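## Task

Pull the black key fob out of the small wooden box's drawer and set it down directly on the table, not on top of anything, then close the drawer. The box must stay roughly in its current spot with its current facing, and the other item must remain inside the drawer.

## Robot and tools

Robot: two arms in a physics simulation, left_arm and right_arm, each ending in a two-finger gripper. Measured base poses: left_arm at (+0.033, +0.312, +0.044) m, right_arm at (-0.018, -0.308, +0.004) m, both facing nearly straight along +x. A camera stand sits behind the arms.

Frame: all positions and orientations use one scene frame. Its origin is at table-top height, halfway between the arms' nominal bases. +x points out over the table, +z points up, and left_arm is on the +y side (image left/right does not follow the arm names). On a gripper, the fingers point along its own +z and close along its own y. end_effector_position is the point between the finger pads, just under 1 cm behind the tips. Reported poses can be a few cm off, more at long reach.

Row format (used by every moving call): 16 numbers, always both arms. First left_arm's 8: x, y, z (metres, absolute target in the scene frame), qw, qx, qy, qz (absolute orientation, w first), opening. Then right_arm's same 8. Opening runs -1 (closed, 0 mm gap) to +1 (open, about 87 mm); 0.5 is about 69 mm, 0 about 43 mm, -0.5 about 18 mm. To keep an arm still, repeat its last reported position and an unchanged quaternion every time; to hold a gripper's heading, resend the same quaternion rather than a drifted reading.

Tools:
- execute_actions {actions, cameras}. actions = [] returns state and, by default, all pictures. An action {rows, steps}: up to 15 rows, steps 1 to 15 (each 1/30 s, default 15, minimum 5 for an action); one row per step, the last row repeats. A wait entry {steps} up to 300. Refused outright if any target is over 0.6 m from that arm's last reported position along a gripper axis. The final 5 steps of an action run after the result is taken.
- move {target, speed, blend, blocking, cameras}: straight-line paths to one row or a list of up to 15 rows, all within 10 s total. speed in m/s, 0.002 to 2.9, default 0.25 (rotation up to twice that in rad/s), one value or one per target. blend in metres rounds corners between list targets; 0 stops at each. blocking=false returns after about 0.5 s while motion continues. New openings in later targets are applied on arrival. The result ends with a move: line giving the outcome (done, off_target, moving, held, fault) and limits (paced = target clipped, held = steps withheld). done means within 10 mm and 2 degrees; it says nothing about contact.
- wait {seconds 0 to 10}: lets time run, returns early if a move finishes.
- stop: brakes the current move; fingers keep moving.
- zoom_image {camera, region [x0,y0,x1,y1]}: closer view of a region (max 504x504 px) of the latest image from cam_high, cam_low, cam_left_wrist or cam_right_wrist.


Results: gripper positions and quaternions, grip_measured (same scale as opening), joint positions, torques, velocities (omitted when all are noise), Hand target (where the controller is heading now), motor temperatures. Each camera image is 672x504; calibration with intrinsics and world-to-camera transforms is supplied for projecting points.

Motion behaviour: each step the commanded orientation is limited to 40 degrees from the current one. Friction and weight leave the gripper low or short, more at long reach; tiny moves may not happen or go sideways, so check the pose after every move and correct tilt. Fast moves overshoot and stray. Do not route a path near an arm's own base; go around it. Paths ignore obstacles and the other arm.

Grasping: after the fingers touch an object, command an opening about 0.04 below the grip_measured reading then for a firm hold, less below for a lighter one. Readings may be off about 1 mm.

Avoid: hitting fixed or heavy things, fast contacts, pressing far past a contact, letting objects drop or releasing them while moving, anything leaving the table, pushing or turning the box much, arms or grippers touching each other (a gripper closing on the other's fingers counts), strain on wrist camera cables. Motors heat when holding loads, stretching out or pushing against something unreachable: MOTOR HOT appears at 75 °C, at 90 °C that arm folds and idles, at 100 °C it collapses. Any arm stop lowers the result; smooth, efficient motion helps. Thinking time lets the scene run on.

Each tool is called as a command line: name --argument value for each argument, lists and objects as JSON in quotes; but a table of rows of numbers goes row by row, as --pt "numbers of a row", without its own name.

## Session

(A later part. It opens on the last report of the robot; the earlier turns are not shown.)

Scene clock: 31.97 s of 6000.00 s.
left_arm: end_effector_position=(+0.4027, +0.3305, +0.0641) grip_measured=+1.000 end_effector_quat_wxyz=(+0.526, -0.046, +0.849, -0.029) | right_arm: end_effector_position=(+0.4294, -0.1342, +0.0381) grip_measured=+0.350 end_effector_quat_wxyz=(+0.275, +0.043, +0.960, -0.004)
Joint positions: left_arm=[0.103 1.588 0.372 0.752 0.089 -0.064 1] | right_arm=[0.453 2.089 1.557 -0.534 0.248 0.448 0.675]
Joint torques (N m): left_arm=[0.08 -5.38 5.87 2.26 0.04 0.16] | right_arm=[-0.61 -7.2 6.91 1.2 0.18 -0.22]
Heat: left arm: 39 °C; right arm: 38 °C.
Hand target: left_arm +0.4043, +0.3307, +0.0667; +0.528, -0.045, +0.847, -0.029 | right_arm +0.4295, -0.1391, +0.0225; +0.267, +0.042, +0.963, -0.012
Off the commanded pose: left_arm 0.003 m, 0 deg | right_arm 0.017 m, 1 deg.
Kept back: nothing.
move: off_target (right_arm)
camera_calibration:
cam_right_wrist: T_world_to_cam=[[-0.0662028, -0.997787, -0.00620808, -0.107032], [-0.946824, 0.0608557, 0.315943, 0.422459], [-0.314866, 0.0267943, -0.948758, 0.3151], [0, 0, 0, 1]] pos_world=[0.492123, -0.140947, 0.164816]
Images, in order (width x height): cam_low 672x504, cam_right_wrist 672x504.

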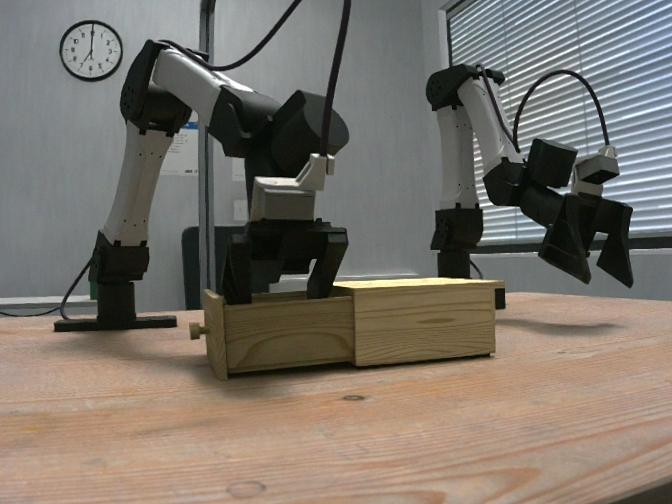

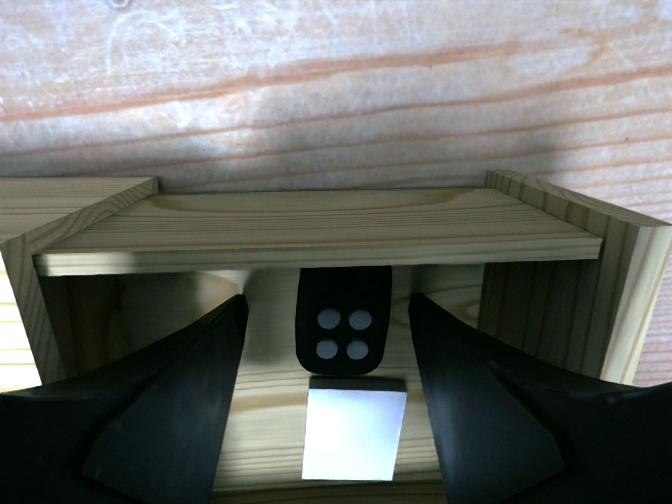

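move --target '[0.4044,0.3307,0.0667,0.528,-0.045,0.847,-0.029,1,0.421,-0.146,0.006,0.25,0.042,0.967,-0.012,0.35]' --cameras '["cam_right_wrist","cam_low"]' --speed 0.05

Scene clock: 32.93 s of 6000.00 s.
left_arm: end_effector_position=(+0.4027, +0.3305, +0.0641) grip_measured=+1.000 end_effector_quat_wxyz=(+0.526, -0.046, +0.849, -0.029) | right_arm: end_effector_position=(+0.4331, -0.1347, +0.0341) grip_measured=+0.350 end_effector_quat_wxyz=(+0.280, +0.047, +0.959, +0.008)
Joint positions: left_arm=[0.103 1.588 0.372 0.752 0.089 -0.064 1] | right_arm=[0.441 2.089 1.534 -0.49 0.227 0.447 0.675]
Joint torques (N m): left_arm=[0.06 -5.37 5.87 2.24 0.05 0.16] | right_arm=[-0.66 -7.1 4.05 1.04 0.16 -0.28]
Heat: left arm: 39 °C; right arm: 38 °C.
Hand target: left_arm +0.4043, +0.3307, +0.0667; +0.528, -0.045, +0.847, -0.029 | right_arm +0.4202, -0.1460, +0.0072; +0.250, +0.042, +0.967, -0.012
Off the commanded pose: left_arm 0.003 m, 0 deg | right_arm 0.033 m, 4 deg.
Kept back: nothing.
move: off_target (right_arm)
camera_calibration:
cam_right_wrist: T_world_to_cam=[[-0.0668458, -0.99728, -0.0310606, -0.106118], [-0.950519, 0.054184, 0.305905, 0.428292], [-0.30339, 0.0499722, -0.951555, 0.310689], [0, 0, 0, 1]] pos_world=[0.494266, -0.144561, 0.161325]
Images, in order (width x height): cam_low 672x504, cam_right_wrist 672x504.

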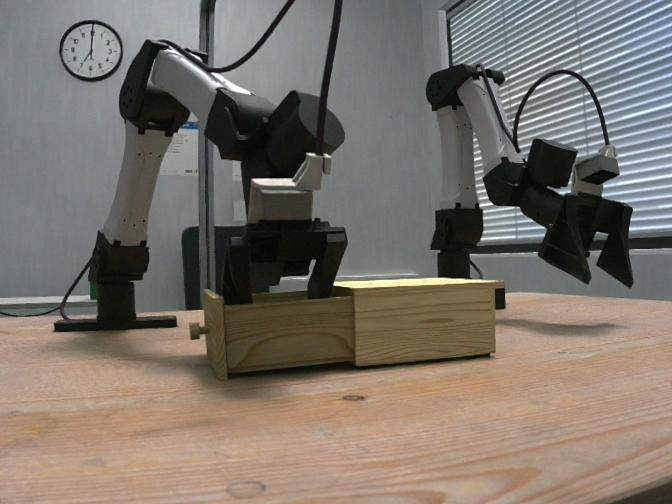

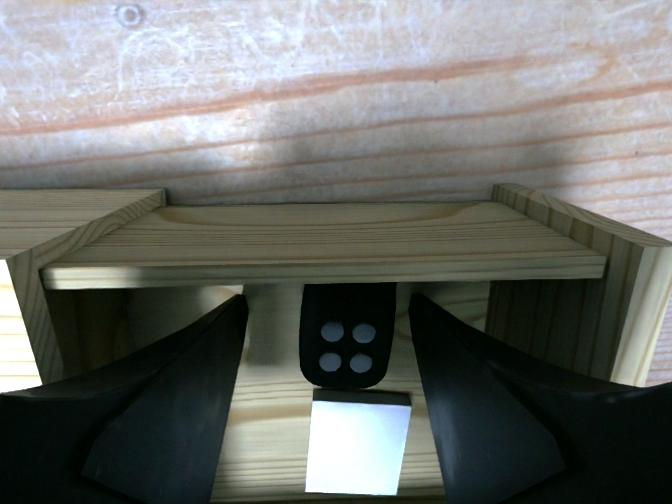

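move --pt "0.4044 0.3307 0.0667 0.528 -0.045 0.847 -0.029 1 0.425 -0.148 0.08 0.25 0.042 0.967 -0.012 0.12" --pt "0.4044 0.3307 0.0667 0.528 -0.045 0.847 -0.029 1 0.425 -0.148 0.075 0.25 0.042 0.967 -0.012 0.12" --cameras '["cam_right_wrist"]' --speed 0.12

Scene clock: 34.73 s of 6000.00 s.
left_arm: end_effector_position=(+0.4027, +0.3305, +0.0641) grip_measured=+1.000 end_effector_quat_wxyz=(+0.526, -0.046, +0.849, -0.029) | right_arm: end_effector_position=(+0.4156, -0.1466, +0.0585) grip_measured=+0.120 end_effector_quat_wxyz=(+0.227, +0.039, +0.973, -0.018)
Joint positions: left_arm=[0.103 1.588 0.372 0.752 0.089 -0.064 1] | right_arm=[0.432 2.089 1.673 -0.75 0.223 0.436 0.56]
Joint torques (N m): left_arm=[0.13 -5.37 5.9 2.24 0.04 0.17] | right_arm=[-0.57 -11.4 9.39 1 0.2 -0.25]
Heat: left arm: 39 °C; right arm: 38 °C.
Hand target: left_arm +0.4043, +0.3307, +0.0667; +0.528, -0.045, +0.847, -0.029 | right_arm +0.4246, -0.1481, +0.0751; +0.250, +0.042, +0.967, -0.012
Off the commanded pose: left_arm 0.003 m, 0 deg | right_arm 0.019 m, 3 deg.
Kept back: nothing.
move: off_target (right_arm)
camera_calibration:
cam_right_wrist: T_world_to_cam=[[-0.0645711, -0.997581, 0.0257361, -0.122678], [-0.910283, 0.0694494, 0.408121, 0.384292], [-0.408921, 0.00292565, -0.912565, 0.363857], [0, 0, 0, 1]] pos_world=[0.490682, -0.150135, 0.178363]
Images, in order (width x height): cam_right_wrist 672x504.

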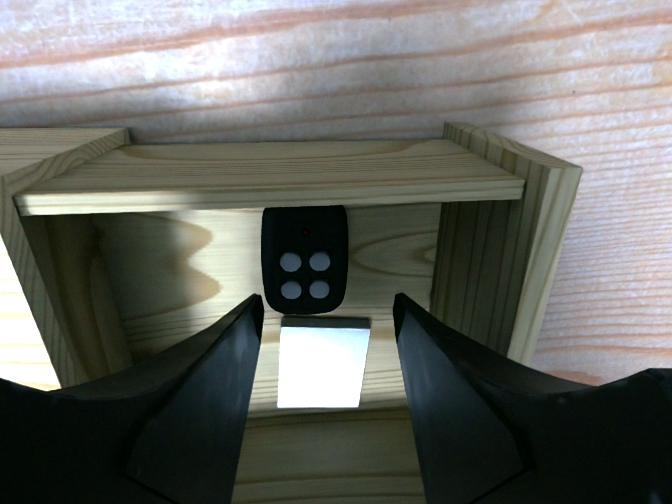

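move --pt "0.4044 0.3307 0.0667 0.528 -0.045 0.847 -0.029 1 0.427 -0.139 0.055 0.25 0.042 0.967 -0.012 0.12" --pt "0.4044 0.3307 0.0667 0.528 -0.045 0.847 -0.029 1 0.424 -0.141 0.02 0.25 0.042 0.967 -0.012 0.12" --cameras '["cam_right_wrist","cam_low"]' --speed 0.08

zoom_image --camera "cam_low" --region '[200, 220, 400, 390]'

Scene clock: 36.70 s of 6000.00 s.
left_arm: end_effector_position=(+0.4027, +0.3305, +0.0641) grip_measured=+1.000 end_effector_quat_wxyz=(+0.526, -0.046, +0.849, -0.029) | right_arm: end_effector_position=(+0.4255, -0.1413, +0.0365) grip_measured=+0.120 end_effector_quat_wxyz=(+0.257, +0.041, +0.966, -0.004)
Joint positions: left_arm=[0.103 1.588 0.372 0.752 0.089 -0.064 1] | right_arm=[0.435 2.092 1.568 -0.574 0.224 0.436 0.56]
Joint torques (N m): left_arm=[0.08 -5.38 5.9 2.25 0.04 0.15] | right_arm=[0.66 -7.31 6.12 1.17 0.21 -0.09]
Motor temperatures (°C): left_arm=[26 38 40 38 25 28 24] | right_arm=[25 39 34 32 28 29 29]
Heat: left arm: 40 °C; right arm: 39 °C.
Hand target: left_arm +0.4043, +0.3307, +0.0667; +0.528, -0.045, +0.847, -0.029 | right_arm +0.4234, -0.1412, +0.0203; +0.250, +0.042, +0.967, -0.012
Off the commanded pose: left_arm 0.003 m, 0 deg | right_arm 0.017 m, 1 deg.
Kept back: nothing.
move: off_target (right_arm)
camera_calibration:
cam_right_wrist: T_world_to_cam=[[-0.0632628, -0.997989, -0.00393901, -0.11575], [-0.934598, 0.0578591, 0.35097, 0.412672], [-0.350036, 0.0258847, -0.936379, 0.326908], [0, 0, 0, 1]] pos_world=[0.49279, -0.147856, 0.160819]
Images, in order (width x height): cam_low 672x504, cam_right_wrist 672x504.

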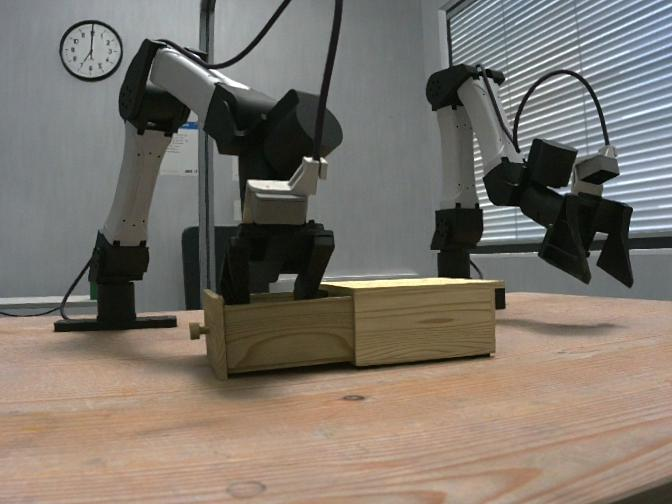

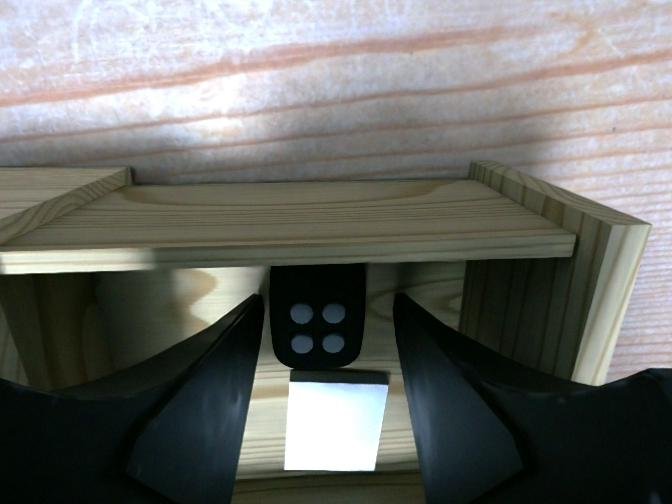

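Scaled by 2.520 from the camera's 672x504 image, which has a finer 960x720 frame.

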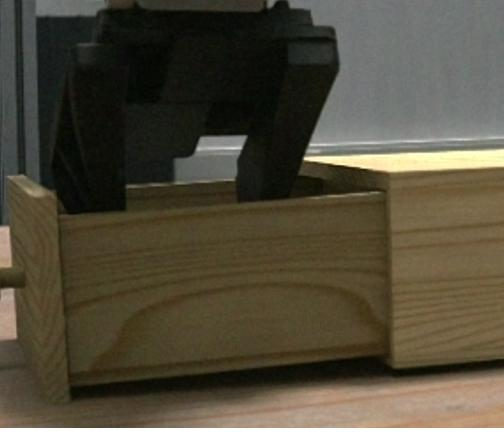

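move --pt "0.4044 0.3307 0.0667 0.528 -0.045 0.847 -0.029 1 0.426 -0.137 0.03 0.25 0.042 0.967 -0.012 0.12" --pt "0.4044 0.3307 0.0667 0.528 -0.045 0.847 -0.029 1 0.426 -0.137 0.03 0.25 0.042 0.967 -0.012 -0.08" --pt "0.4044 0.3307 0.0667 0.528 -0.045 0.847 -0.029 1 0.426 -0.137 0.03 0.25 0.042 0.967 -0.012 -0.3" --cameras '["cam_right_wrist","cam_low"]' --speed 0.08

Scene clock: 39.70 s of 6000.00 s.
left_arm: end_effector_position=(+0.4027, +0.3305, +0.0641) grip_measured=+1.000 end_effector_quat_wxyz=(+0.526, -0.046, +0.849, -0.029) | right_arm: end_effector_position=(+0.4252, -0.1399, +0.0367) grip_measured=-0.172 end_effector_quat_wxyz=(+0.258, +0.042, +0.965, -0.006)
Joint positions: left_arm=[0.103 1.588 0.372 0.752 0.089 -0.064 1] | right_arm=[0.439 2.094 1.571 -0.575 0.23 0.441 0.414]
Joint torques (N m): left_arm=[0.06 -5.35 5.87 2.24 0.04 0.16] | right_arm=[0.88 -7.19 10.41 0.85 0.25 -0.08]
Heat: left arm: 40 °C; right arm: 39 °C.
Hand target: left_arm +0.4043, +0.3307, +0.0667; +0.528, -0.045, +0.847, -0.029 | right_arm +0.4258, -0.1371, +0.0300; +0.250, +0.042, +0.967, -0.012
Off the commanded pose: left_arm 0.003 m, 0 deg | right_arm 0.007 m, 1 deg.
Kept back: nothing.
move: done
camera_calibration:
cam_right_wrist: T_world_to_cam=[[-0.0659054, -0.997824, -0.00167116, -0.113317], [-0.934942, 0.0611668, 0.349488, 0.41301], [-0.348625, 0.0245956, -0.936939, 0.326213], [0, 0, 0, 1]] pos_world=[0.492399, -0.146356, 0.161111]
Images, in order (width x height): cam_low 672x504, cam_right_wrist 672x504.

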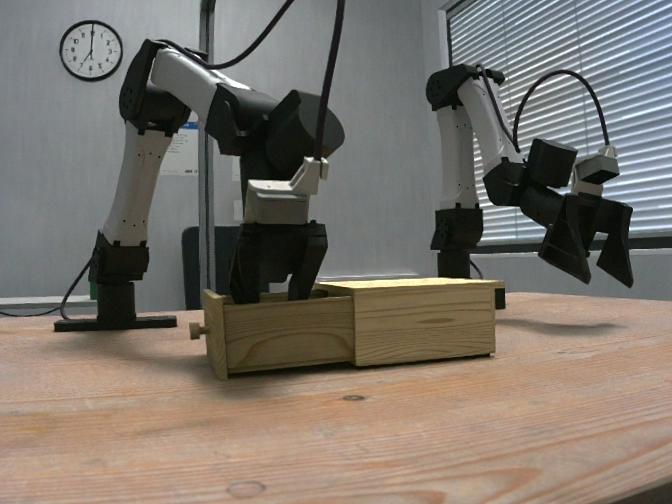

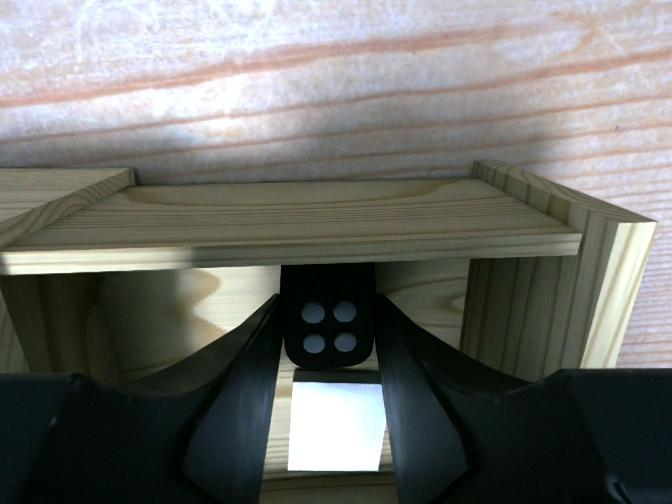

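move --pt "0.4044 0.3307 0.0667 0.528 -0.045 0.847 -0.029 1 0.424 -0.139 0.165 0.25 0.042 0.967 -0.012 -0.3" --pt "0.4044 0.3307 0.0667 0.528 -0.045 0.847 -0.029 1 0.54 -0.20 0.165 0.25 0.042 0.967 -0.012 -0.3" --cameras '["all"]' --speed '[0.1,0.25]' --blend 0.01

Scene clock: 42.47 s of 6000.00 s.
left_arm: end_effector_position=(+0.4027, +0.3305, +0.0641) grip_measured=+1.000 end_effector_quat_wxyz=(+0.526, -0.046, +0.849, -0.029) | right_arm: end_effector_position=(+0.5371, -0.2055, +0.1650) grip_measured=-0.172 end_effector_quat_wxyz=(+0.306, +0.048, +0.951, -0.002)
Joint positions: left_arm=[0.103 1.588 0.372 0.752 0.089 -0.064 1] | right_arm=[0.241 2.546 2.836 -1.257 0.155 0.264 0.414]
Joint torques (N m): left_arm=[0.08 -5.34 5.89 2.26 0.04 0.16] | right_arm=[0.79 -10.3 10.58 1.17 0.01 -0.26]
Heat: left arm: 40 °C; right arm: 39 °C.
Hand target: left_arm +0.4043, +0.3307, +0.0667; +0.528, -0.045, +0.847, -0.029 | right_arm +0.5393, -0.2001, +0.1645; +0.309, +0.040, +0.950, +0.002
Off the commanded pose: left_arm 0.003 m, 0 deg | right_arm 0.006 m, 7 deg.
elbow stopped short (right arm): the move would have taken joint 3 (elbow) straighter than the controller allows.
Kept back: nothing.
move: off_target (right_arm)
camera_calibration:
cam_right_wrist: T_world_to_cam=[[-0.0754142, -0.997046, -0.0145624, -0.163685], [-0.964641, 0.0692489, 0.254308, 0.509965], [-0.252549, 0.033226, -0.967014, 0.442216], [0, 0, 0, 1]] pos_world=[0.59127, -0.213209, 0.295557]

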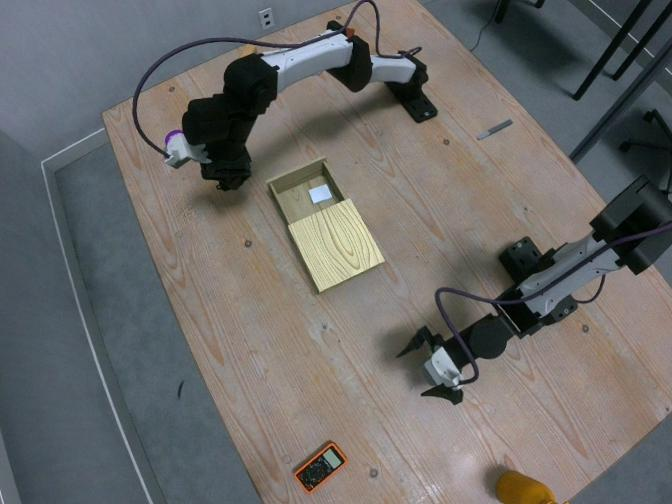

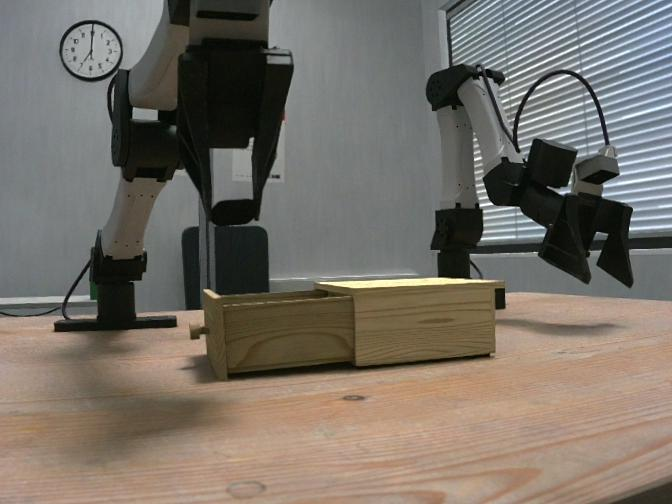

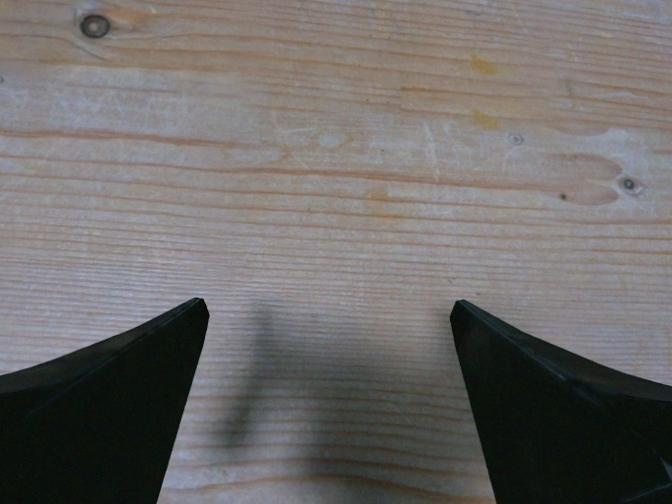

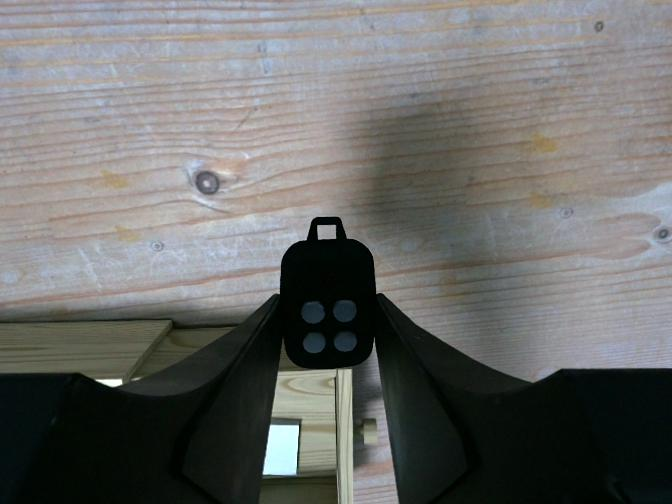

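move --target '[0.4044,0.3307,0.0667,0.528,-0.045,0.847,-0.029,1,0.53,-0.20,0.055,0.25,0.042,0.967,-0.012,-0.3]' --cameras '["cam_low","cam_right_wrist"]' --speed 0.15

zoom_image --camera "cam_low" --region '[100, 180, 350, 430]'

Scene clock: 44.00 s of 6000.00 s.
left_arm: end_effector_position=(+0.4027, +0.3305, +0.0641) grip_measured=+1.000 end_effector_quat_wxyz=(+0.526, -0.046, +0.849, -0.029) | right_arm: end_effector_position=(+0.5224, -0.2068, +0.0277) grip_measured=-0.172 end_effector_quat_wxyz=(+0.217, +0.040, +0.975, -0.025)
Joint positions: left_arm=[0.103 1.588 0.372 0.752 0.089 -0.064 1] | right_arm=[0.244 2.517 2.279 -0.918 0.155 0.263 0.414]
Joint torques (N m): left_arm=[0.09 -5.35 5.87 2.25 0.05 0.16] | right_arm=[0.9 -16.28 7.28 1.1 0.04 -0.07]
Heat: left arm: 40 °C; right arm: 40 °C.
Hand target: left_arm +0.4043, +0.3307, +0.0667; +0.528, -0.045, +0.847, -0.029 | right_arm +0.5295, -0.2002, +0.0550; +0.249, +0.042, +0.967, -0.012
Off the commanded pose: left_arm 0.003 m, 0 deg | right_arm 0.029 m, 4 deg.
Kept back: nothing.
move: off_target (right_arm)
camera_calibration:
cam_right_wrist: T_world_to_cam=[[-0.0690724, -0.99686, 0.0387253, -0.172919], [-0.901603, 0.0789935, 0.42529, 0.495296], [-0.427013, -0.0055391, -0.904228, 0.38713], [0, 0, 0, 1]] pos_world=[0.599926, -0.209357, 0.146106]
Images, in order (width x height): cam_low 672x504, cam_right_wrist 672x504.

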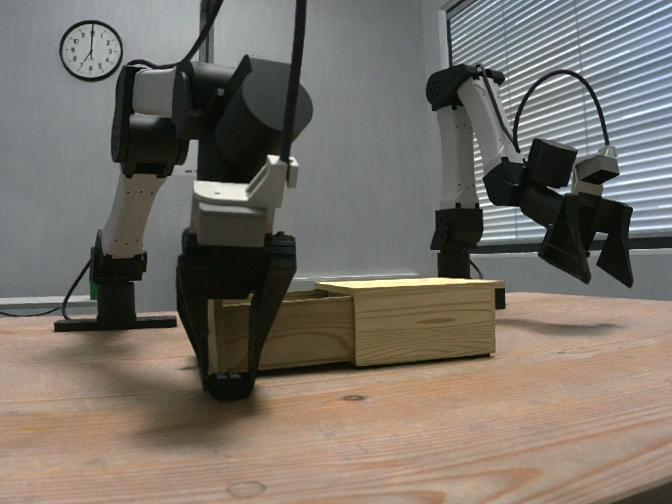

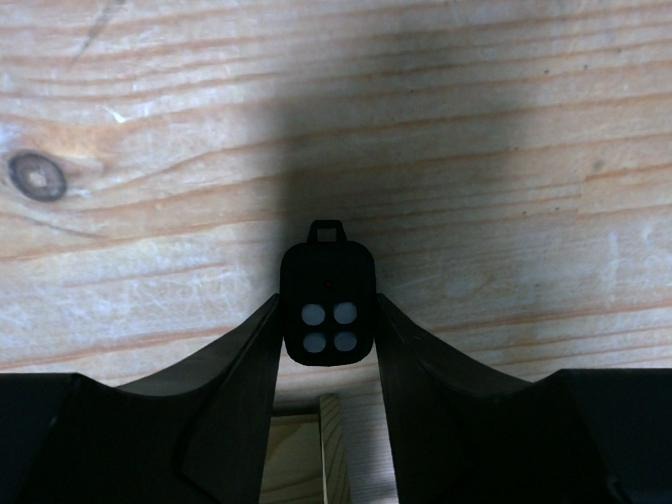

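Scaled by 2.016 from the camera's 672x504 image, which has a finer 960x720 frame.

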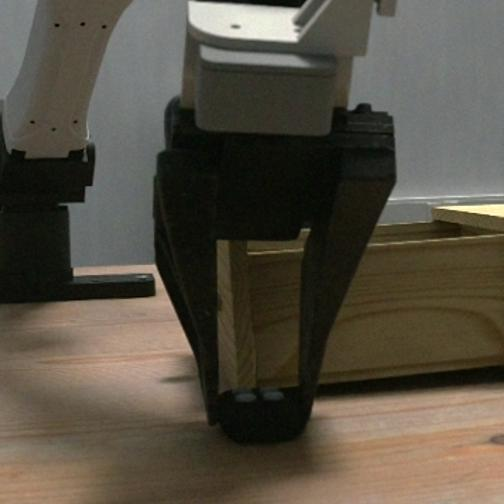

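move --target '[0.4044,0.3307,0.0667,0.528,-0.045,0.847,-0.029,1,0.53,-0.20,0.044,0.29,0.042,0.956,-0.012,-0.3]' --cameras '["cam_low","cam_right_wrist"]' --speed 0.06

zoom_image --camera "cam_low" --region '[150, 320, 300, 430]'

Scene clock: 45.20 s of 6000.00 s.
left_arm: end_effector_position=(+0.4027, +0.3305, +0.0641) grip_measured=+1.000 end_effector_quat_wxyz=(+0.526, -0.046, +0.849, -0.029) | right_arm: end_effector_position=(+0.5231, -0.2061, +0.0274) grip_measured=-0.172 end_effector_quat_wxyz=(+0.262, +0.042, +0.964, -0.020)
Joint positions: left_arm=[0.103 1.588 0.372 0.752 0.089 -0.064 1] | right_arm=[0.25 2.4 2.036 -0.7 0.169 0.263 0.414]
Joint torques (N m): left_arm=[0.1 -5.37 5.9 2.25 0.02 0.16] | right_arm=[0.96 -14.34 6.53 1.41 0.09 -0.09]
Heat: left arm: 40 °C; right arm: 40 °C.
Hand target: left_arm +0.4043, +0.3307, +0.0667; +0.528, -0.045, +0.847, -0.029 | right_arm +0.5297, -0.2000, +0.0443; +0.289, +0.042, +0.956, -0.012
Off the commanded pose: left_arm 0.003 m, 0 deg | right_arm 0.019 m, 3 deg.
Kept back: nothing.
move: off_target (right_arm)
camera_calibration:
cam_right_wrist: T_world_to_cam=[[-0.0729398, -0.997017, 0.02522, -0.169774], [-0.937289, 0.0771682, 0.339903, 0.516606], [-0.340836, 0.0011541, -0.940122, 0.344485], [0, 0, 0, 1]] pos_world=[0.589238, -0.209531, 0.152544]
Images, in order (width x height): cam_low 672x504, cam_right_wrist 672x504.

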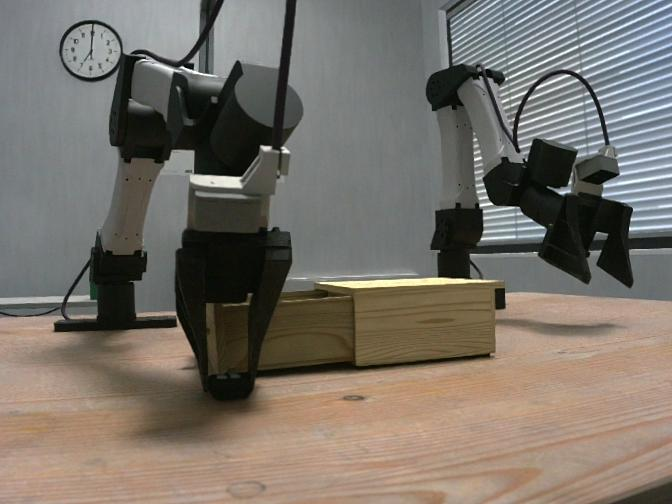

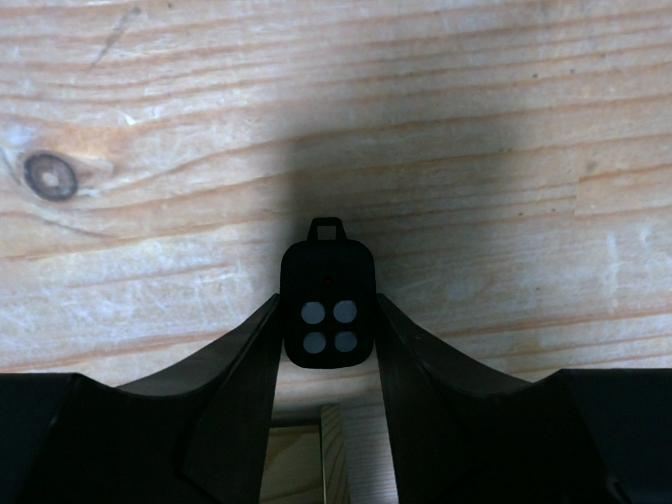

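Scaled by 3.360 from the camera's 672x504 image, which has a finer 960x720 frame.

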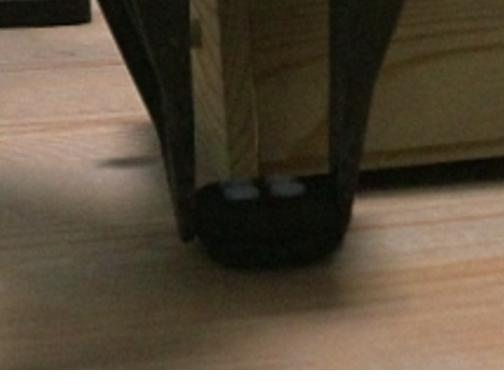

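move --target '[0.4044,0.3307,0.0667,0.528,-0.045,0.847,-0.029,1,0.53,-0.20,0.028,0.27,0.042,0.962,-0.012,-0.3]' --cameras '["cam_low","cam_right_wrist"]' --speed 0.05

zoom_image --camera "cam_low" --region '[150, 320, 300, 430]'

Scene clock: 46.13 s of 6000.00 s.
left_arm: end_effector_position=(+0.4027, +0.3305, +0.0641) grip_measured=+1.000 end_effector_quat_wxyz=(+0.526, -0.046, +0.849, -0.029) | right_arm: end_effector_position=(+0.5231, -0.2062, +0.0276) grip_measured=-0.172 end_effector_quat_wxyz=(+0.262, +0.042, +0.964, -0.020)
Joint positions: left_arm=[0.103 1.588 0.372 0.752 0.089 -0.064 1] | right_arm=[0.25 2.4 2.037 -0.702 0.17 0.263 0.414]
Joint torques (N m): left_arm=[0.08 -5.41 5.87 2.25 0.03 0.16] | right_arm=[0.51 -10.22 10.66 1.15 0 -0.09]
Heat: left arm: 40 °C; right arm: 40 °C.
Hand target: left_arm +0.4043, +0.3307, +0.0667; +0.528, -0.045, +0.847, -0.029 | right_arm +0.5297, -0.2001, +0.0281; +0.270, +0.042, +0.962, -0.012
Off the commanded pose: left_arm 0.003 m, 0 deg | right_arm 0.009 m, 1 deg.
Kept back: nothing.
move: done
camera_calibration:
cam_right_wrist: T_world_to_cam=[[-0.0733288, -0.996971, 0.0259073, -0.169754], [-0.937183, 0.0777681, 0.34006, 0.516491], [-0.341045, 0.00065636, -0.940047, 0.344646], [0, 0, 0, 1]] pos_world=[0.589138, -0.209632, 0.152743]
Images, in order (width x height): cam_low 672x504, cam_right_wrist 672x504.

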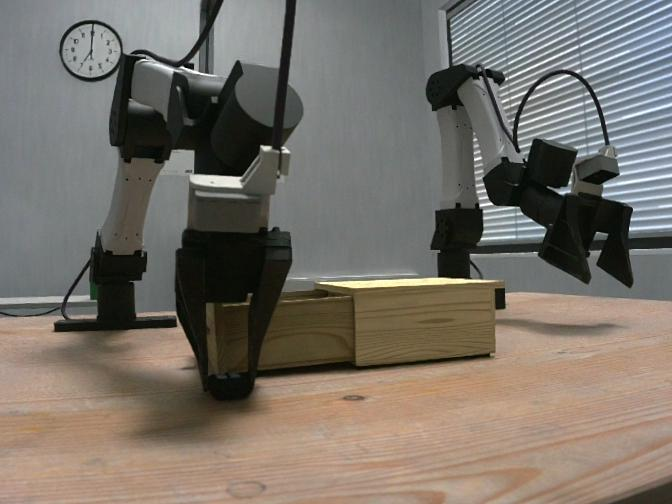

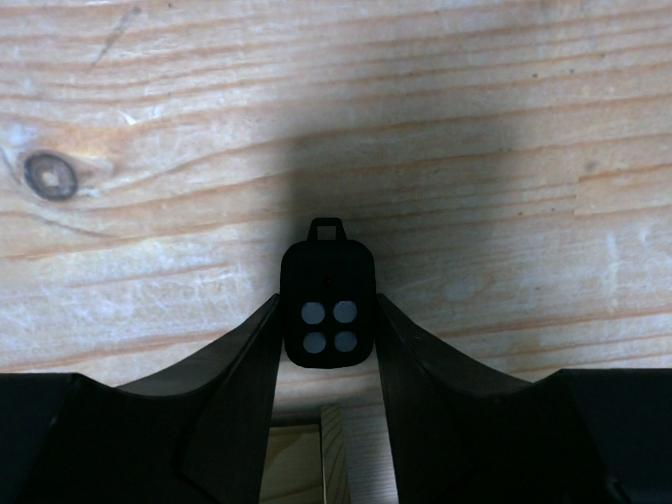

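Scaled by 3.360 from the camera's 672x504 image, which has a finer 960x720 frame.

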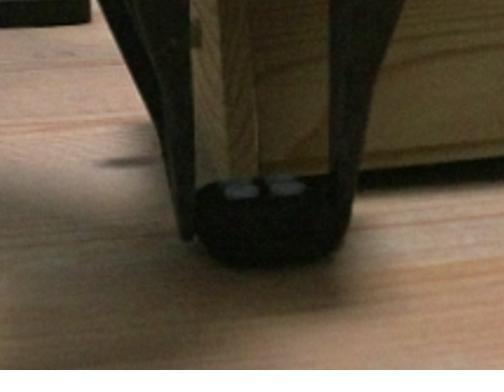

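move --target '[0.4044,0.3307,0.0667,0.528,-0.045,0.847,-0.029,1,0.53,-0.20,0.013,0.27,0.042,0.962,-0.012,-0.3]' --cameras '["cam_low","cam_right_wrist"]' --speed 0.05

zoom_image --camera "cam_low" --region '[150, 320, 300, 430]'

Scene clock: 49.00 s of 6000.00 s.
left_arm: end_effector_position=(+0.4027, +0.3305, +0.0641) grip_measured=+1.000 end_effector_quat_wxyz=(+0.526, -0.046, +0.849, -0.029) | right_arm: end_effector_position=(+0.5234, -0.2061, +0.0272) grip_measured=-0.172 end_effector_quat_wxyz=(+0.263, +0.042, +0.964, -0.020)
Joint positions: left_arm=[0.103 1.588 0.372 0.752 0.089 -0.064 1] | right_arm=[0.25 2.4 2.035 -0.698 0.17 0.263 0.414]
Joint torques (N m): left_arm=[0.08 -5.39 5.89 2.24 0.05 0.15] | right_arm=[0.53 -9.51 6.68 1.6 0 -0.08]
Heat: left arm: 40 °C; right arm: 40 °C.
Hand target: left_arm +0.4043, +0.3307, +0.0667; +0.528, -0.045, +0.847, -0.029 | right_arm +0.5292, -0.2002, +0.0133; +0.269, +0.042, +0.962, -0.012
Off the commanded pose: left_arm 0.003 m, 0 deg | right_arm 0.017 m, 1 deg.
Kept back: nothing.
move: off_target (right_arm)
camera_calibration:
cam_right_wrist: T_world_to_cam=[[-0.0734192, -0.996979, 0.0253594, -0.169494], [-0.937823, 0.0776683, 0.338313, 0.517403], [-0.339261, 0.00105607, -0.940692, 0.343561], [0, 0, 0, 1]] pos_world=[0.589345, -0.209531, 0.152439]
Images, in order (width x height): cam_low 672x504, cam_right_wrist 672x504.

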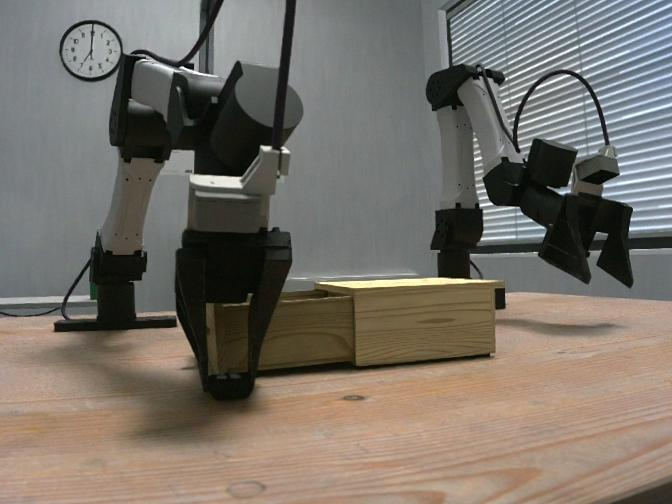

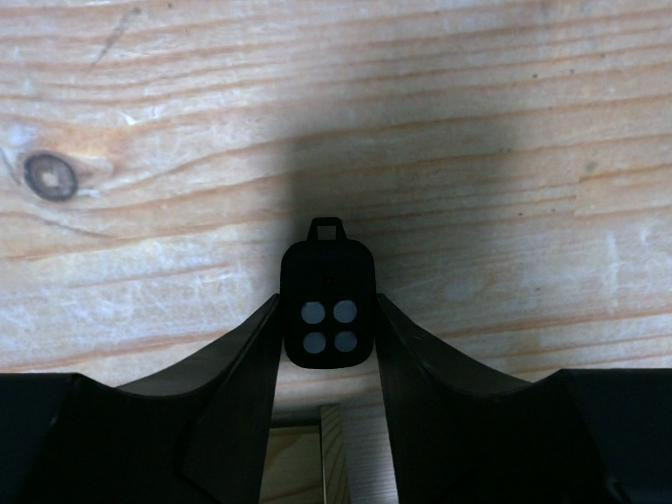

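Scaled by 3.360 from the camera's 672x504 image, which has a finer 960x720 frame.

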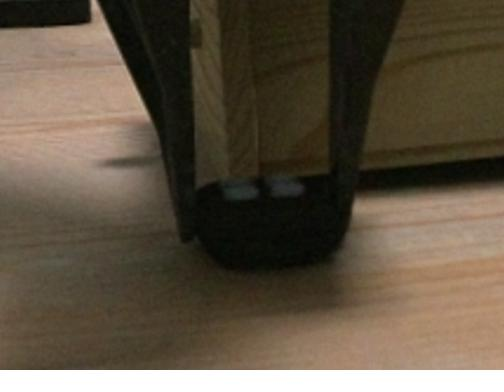

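move --pt "0.4044 0.3307 0.0667 0.528 -0.045 0.847 -0.029 1 0.525 -0.205 0.02 0.27 0.042 0.962 -0.012 -0.1" --pt "0.4044 0.3307 0.0667 0.528 -0.045 0.847 -0.029 1 0.525 -0.205 0.02 0.27 0.042 0.962 -0.012 0.2" --pt "0.4044 0.3307 0.0667 0.528 -0.045 0.847 -0.029 1 0.515 -0.205 0.15 0.27 0.042 0.962 -0.012 0.2" --cameras '["all"]' --speed '[0.1,0.1,0.12]'

Scene clock: 53.00 s of 6000.00 s.
left_arm: end_effector_position=(+0.4027, +0.3305, +0.0641) grip_measured=+1.000 end_effector_quat_wxyz=(+0.526, -0.046, +0.849, -0.029) | right_arm: end_effector_position=(+0.5118, -0.2088, +0.1499) grip_measured=+0.200 end_effector_quat_wxyz=(+0.268, +0.043, +0.962, -0.017)
Joint positions: left_arm=[0.103 1.588 0.372 0.752 0.089 -0.064 1] | right_arm=[0.248 2.4 2.526 -1.177 0.166 0.263 0.6]
Joint torques (N m): left_arm=[0.13 -5.35 5.91 2.25 0.05 0.16] | right_arm=[0.5 -9.74 11.08 1 -0.01 -0.13]
Heat: left arm: 40 °C; right arm: 41 °C.
Hand target: left_arm +0.4043, +0.3307, +0.0667; +0.528, -0.045, +0.847, -0.029 | right_arm +0.5148, -0.2049, +0.1499; +0.271, +0.042, +0.962, -0.012
Off the commanded pose: left_arm 0.003 m, 0 deg | right_arm 0.005 m, 1 deg.
Kept back: nothing.
move: done
camera_calibration:
cam_right_wrist: T_world_to_cam=[[-0.0731391, -0.997151, 0.0184778, -0.175352], [-0.941432, 0.0751437, 0.328725, 0.467867], [-0.329177, 0.00664711, -0.944245, 0.451555], [0, 0, 0, 1]] pos_world=[0.576281, -0.213011, 0.275819]

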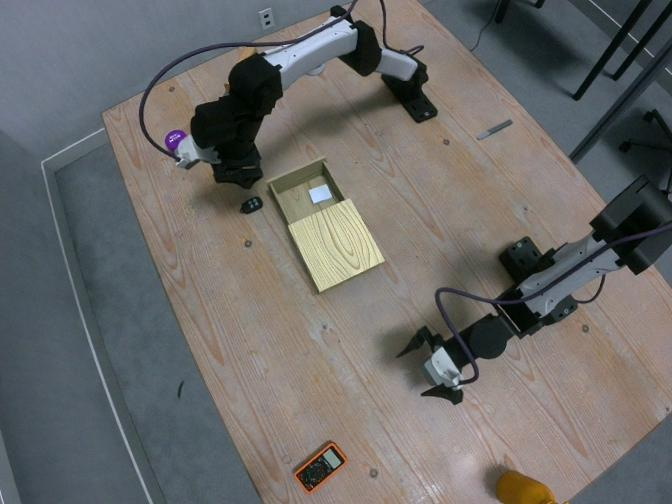

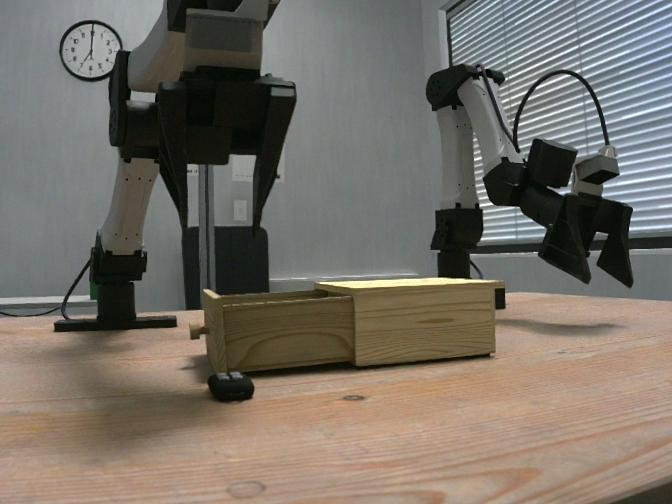

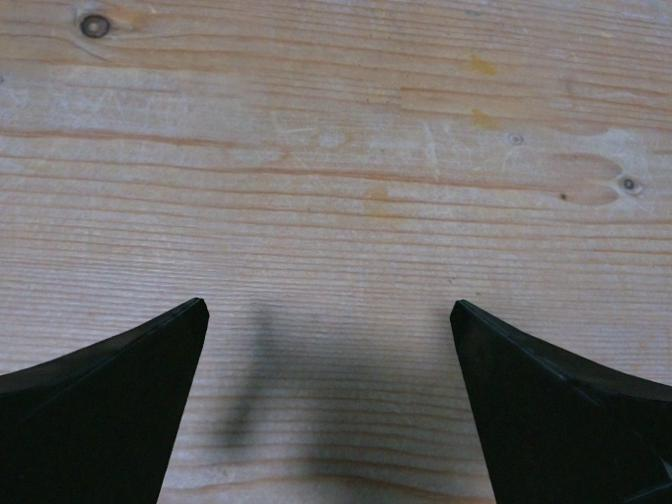

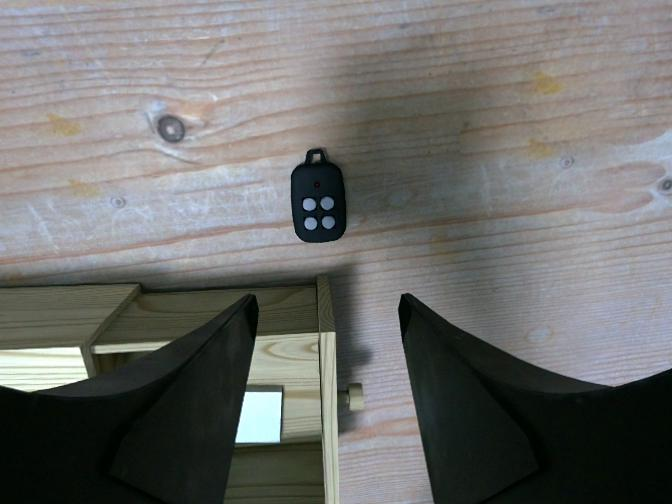

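move --pt "0.4044 0.3307 0.0667 0.528 -0.045 0.847 -0.029 1 0.395 -0.305 0.15 0.25 0.02 0.967 -0.005 -1" --pt "0.4044 0.3307 0.0667 0.528 -0.045 0.847 -0.029 1 0.393 -0.305 0.072 0.25 0.02 0.967 -0.005 -1" --pt "0.4044 0.3307 0.0667 0.528 -0.045 0.847 -0.029 1 0.394 -0.26 0.068 0.25 0.02 0.967 -0.005 -1" --cameras '["cam_low","cam_high","cam_right_wrist"]' --speed '[0.3,0.15,0.08]' --blend '[0.03,0,0]'

zoom_image --camera "cam_low" --region '[100, 200, 300, 400]'

Scene clock: 56.43 s of 6000.00 s.
left_arm: end_effector_position=(+0.4027, +0.3305, +0.0641) grip_measured=+1.000 end_effector_quat_wxyz=(+0.526, -0.046, +0.849, -0.029) | right_arm: end_effector_position=(+0.3882, -0.2606, +0.0736) grip_measured=-0.973 end_effector_quat_wxyz=(+0.247, +0.015, +0.969, -0.001)
Joint positions: left_arm=[0.103 1.588 0.372 0.752 0.089 -0.064 1] | right_arm=[0.162 1.809 1.325 -0.591 0.073 0.143 0.013]
Joint torques (N m): left_arm=[0.12 -5.34 5.87 2.25 0.04 0.17] | right_arm=[0.42 -5.82 8.54 1.23 0.15 -0.04]
Heat: left arm: 40 °C; right arm: 41 °C.
Hand target: left_arm +0.4043, +0.3307, +0.0667; +0.528, -0.045, +0.847, -0.029 | right_arm +0.3938, -0.2600, +0.0681; +0.250, +0.020, +0.968, -0.005
Off the commanded pose: left_arm 0.003 m, 0 deg | right_arm 0.008 m, 1 deg.
Kept back: nothing.
move: done
camera_calibration:
cam_right_wrist: T_world_to_cam=[[-0.00989591, -0.999944, 0.0038149, -0.258833], [-0.929156, 0.0106052, 0.369535, 0.356016], [-0.369554, 0.000112241, -0.929209, 0.352061], [0, 0, 0, 1]] pos_world=[0.458339, -0.262633, 0.196566]
Images, in order (width x height): cam_high 672x504, cam_low 672x504, cam_right_wrist 672x504.

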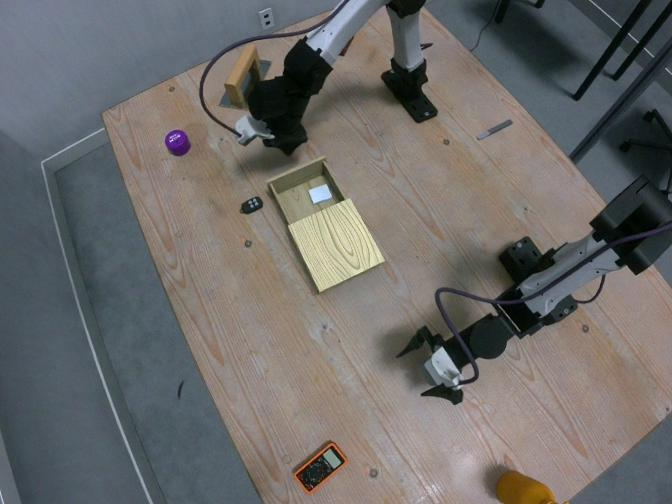

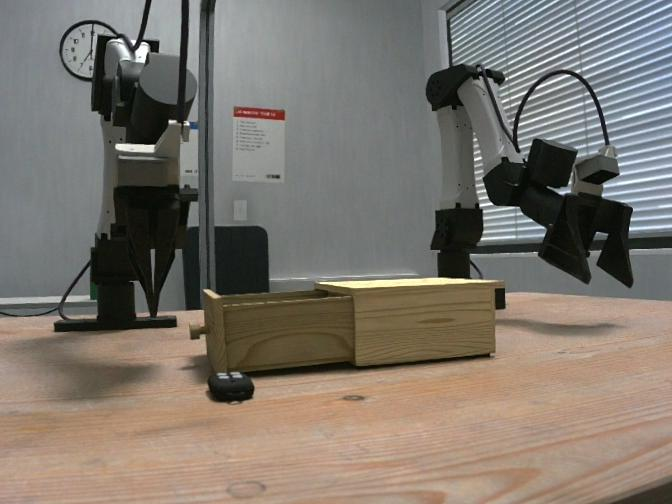

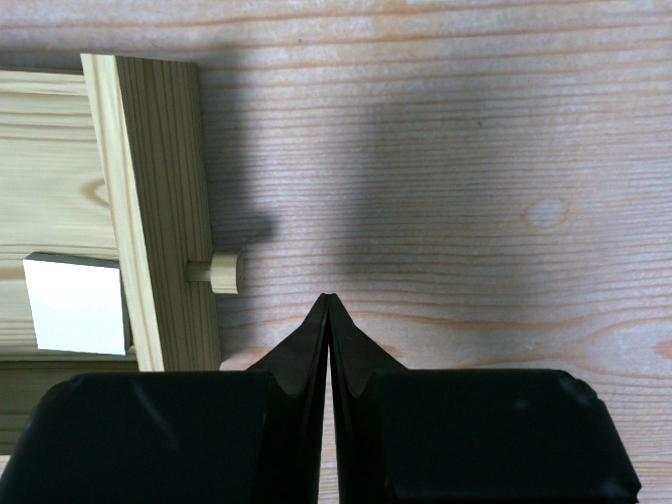

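Scaled by 2.520 from the camera's 672x504 image, which has a finer 960x720 frame.

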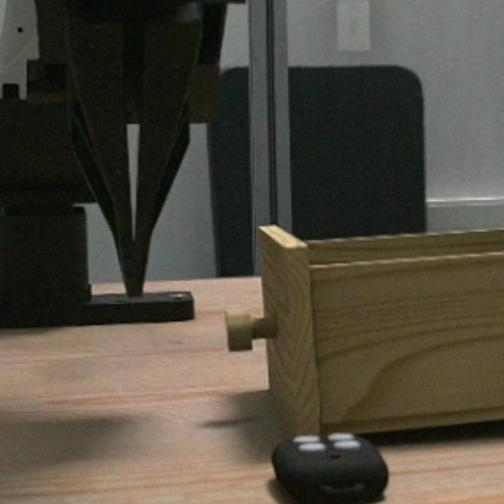

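move --pt "0.4044 0.3307 0.0667 0.528 -0.045 0.847 -0.029 1 0.404 -0.26 0.050 0.25 0.02 0.967 -0.005 -1" --pt "0.4044 0.3307 0.0667 0.528 -0.045 0.847 -0.029 1 0.409 -0.145 0.052 0.25 0.02 0.967 -0.005 -1" --cameras '["cam_low","cam_high"]' --speed '[0.1,0.07]'

zoom_image --camera "cam_low" --region '[150, 200, 520, 400]'

Scene clock: 59.57 s of 6000.00 s.
left_arm: end_effector_position=(+0.4027, +0.3305, +0.0641) grip_measured=+1.000 end_effector_quat_wxyz=(+0.526, -0.046, +0.849, -0.029) | right_arm: end_effector_position=(+0.3957, -0.1742, +0.0502) grip_measured=-0.974 end_effector_quat_wxyz=(+0.234, +0.019, +0.971, -0.046)
Joint positions: left_arm=[0.103 1.588 0.372 0.752 0.089 -0.064 1] | right_arm=[0.413 1.993 1.49 -0.662 0.263 0.368 0.013]
Joint torques (N m): left_arm=[0.12 -5.33 5.89 2.25 0.03 0.16] | right_arm=[2.8 -6.98 11.48 1.3 -0.37 0.16]
Heat: left arm: 40 °C; right arm: 41 °C.
Hand target: left_arm +0.4043, +0.3307, +0.0667; +0.528, -0.045, +0.847, -0.029 | right_arm +0.4071, -0.1457, +0.0533; +0.250, +0.019, +0.968, -0.005
Off the commanded pose: left_arm 0.003 m, 0 deg | right_arm 0.032 m, 5 deg.
Kept back: nothing.
move: off_target (right_arm)
Images, in order (width x height): cam_high 672x504, cam_low 672x504.

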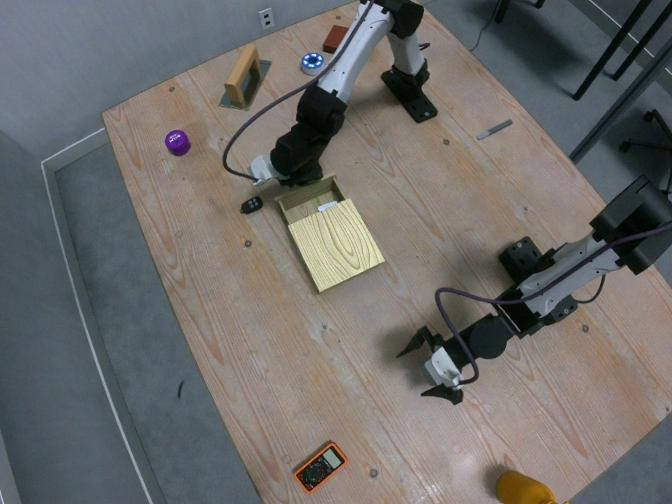

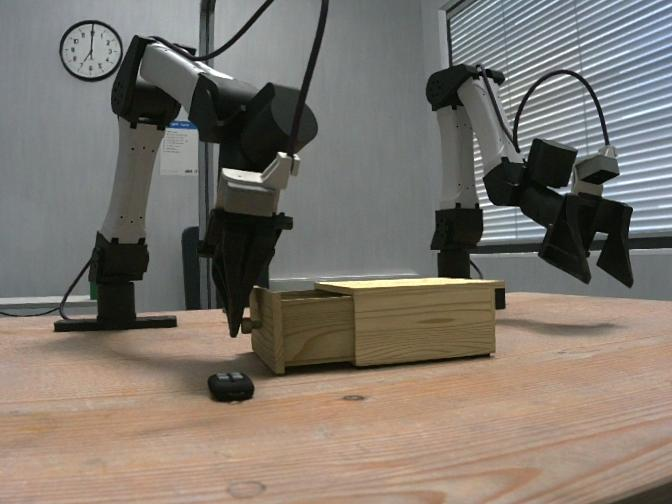

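Scaled by 1.362 from the camera's 672x504 image, which has a finer 960x720 frame.

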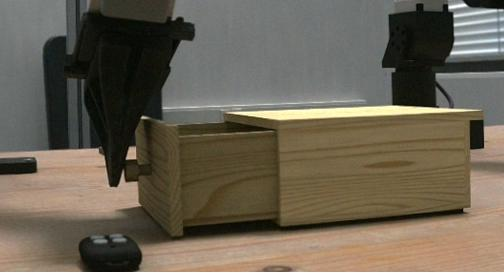

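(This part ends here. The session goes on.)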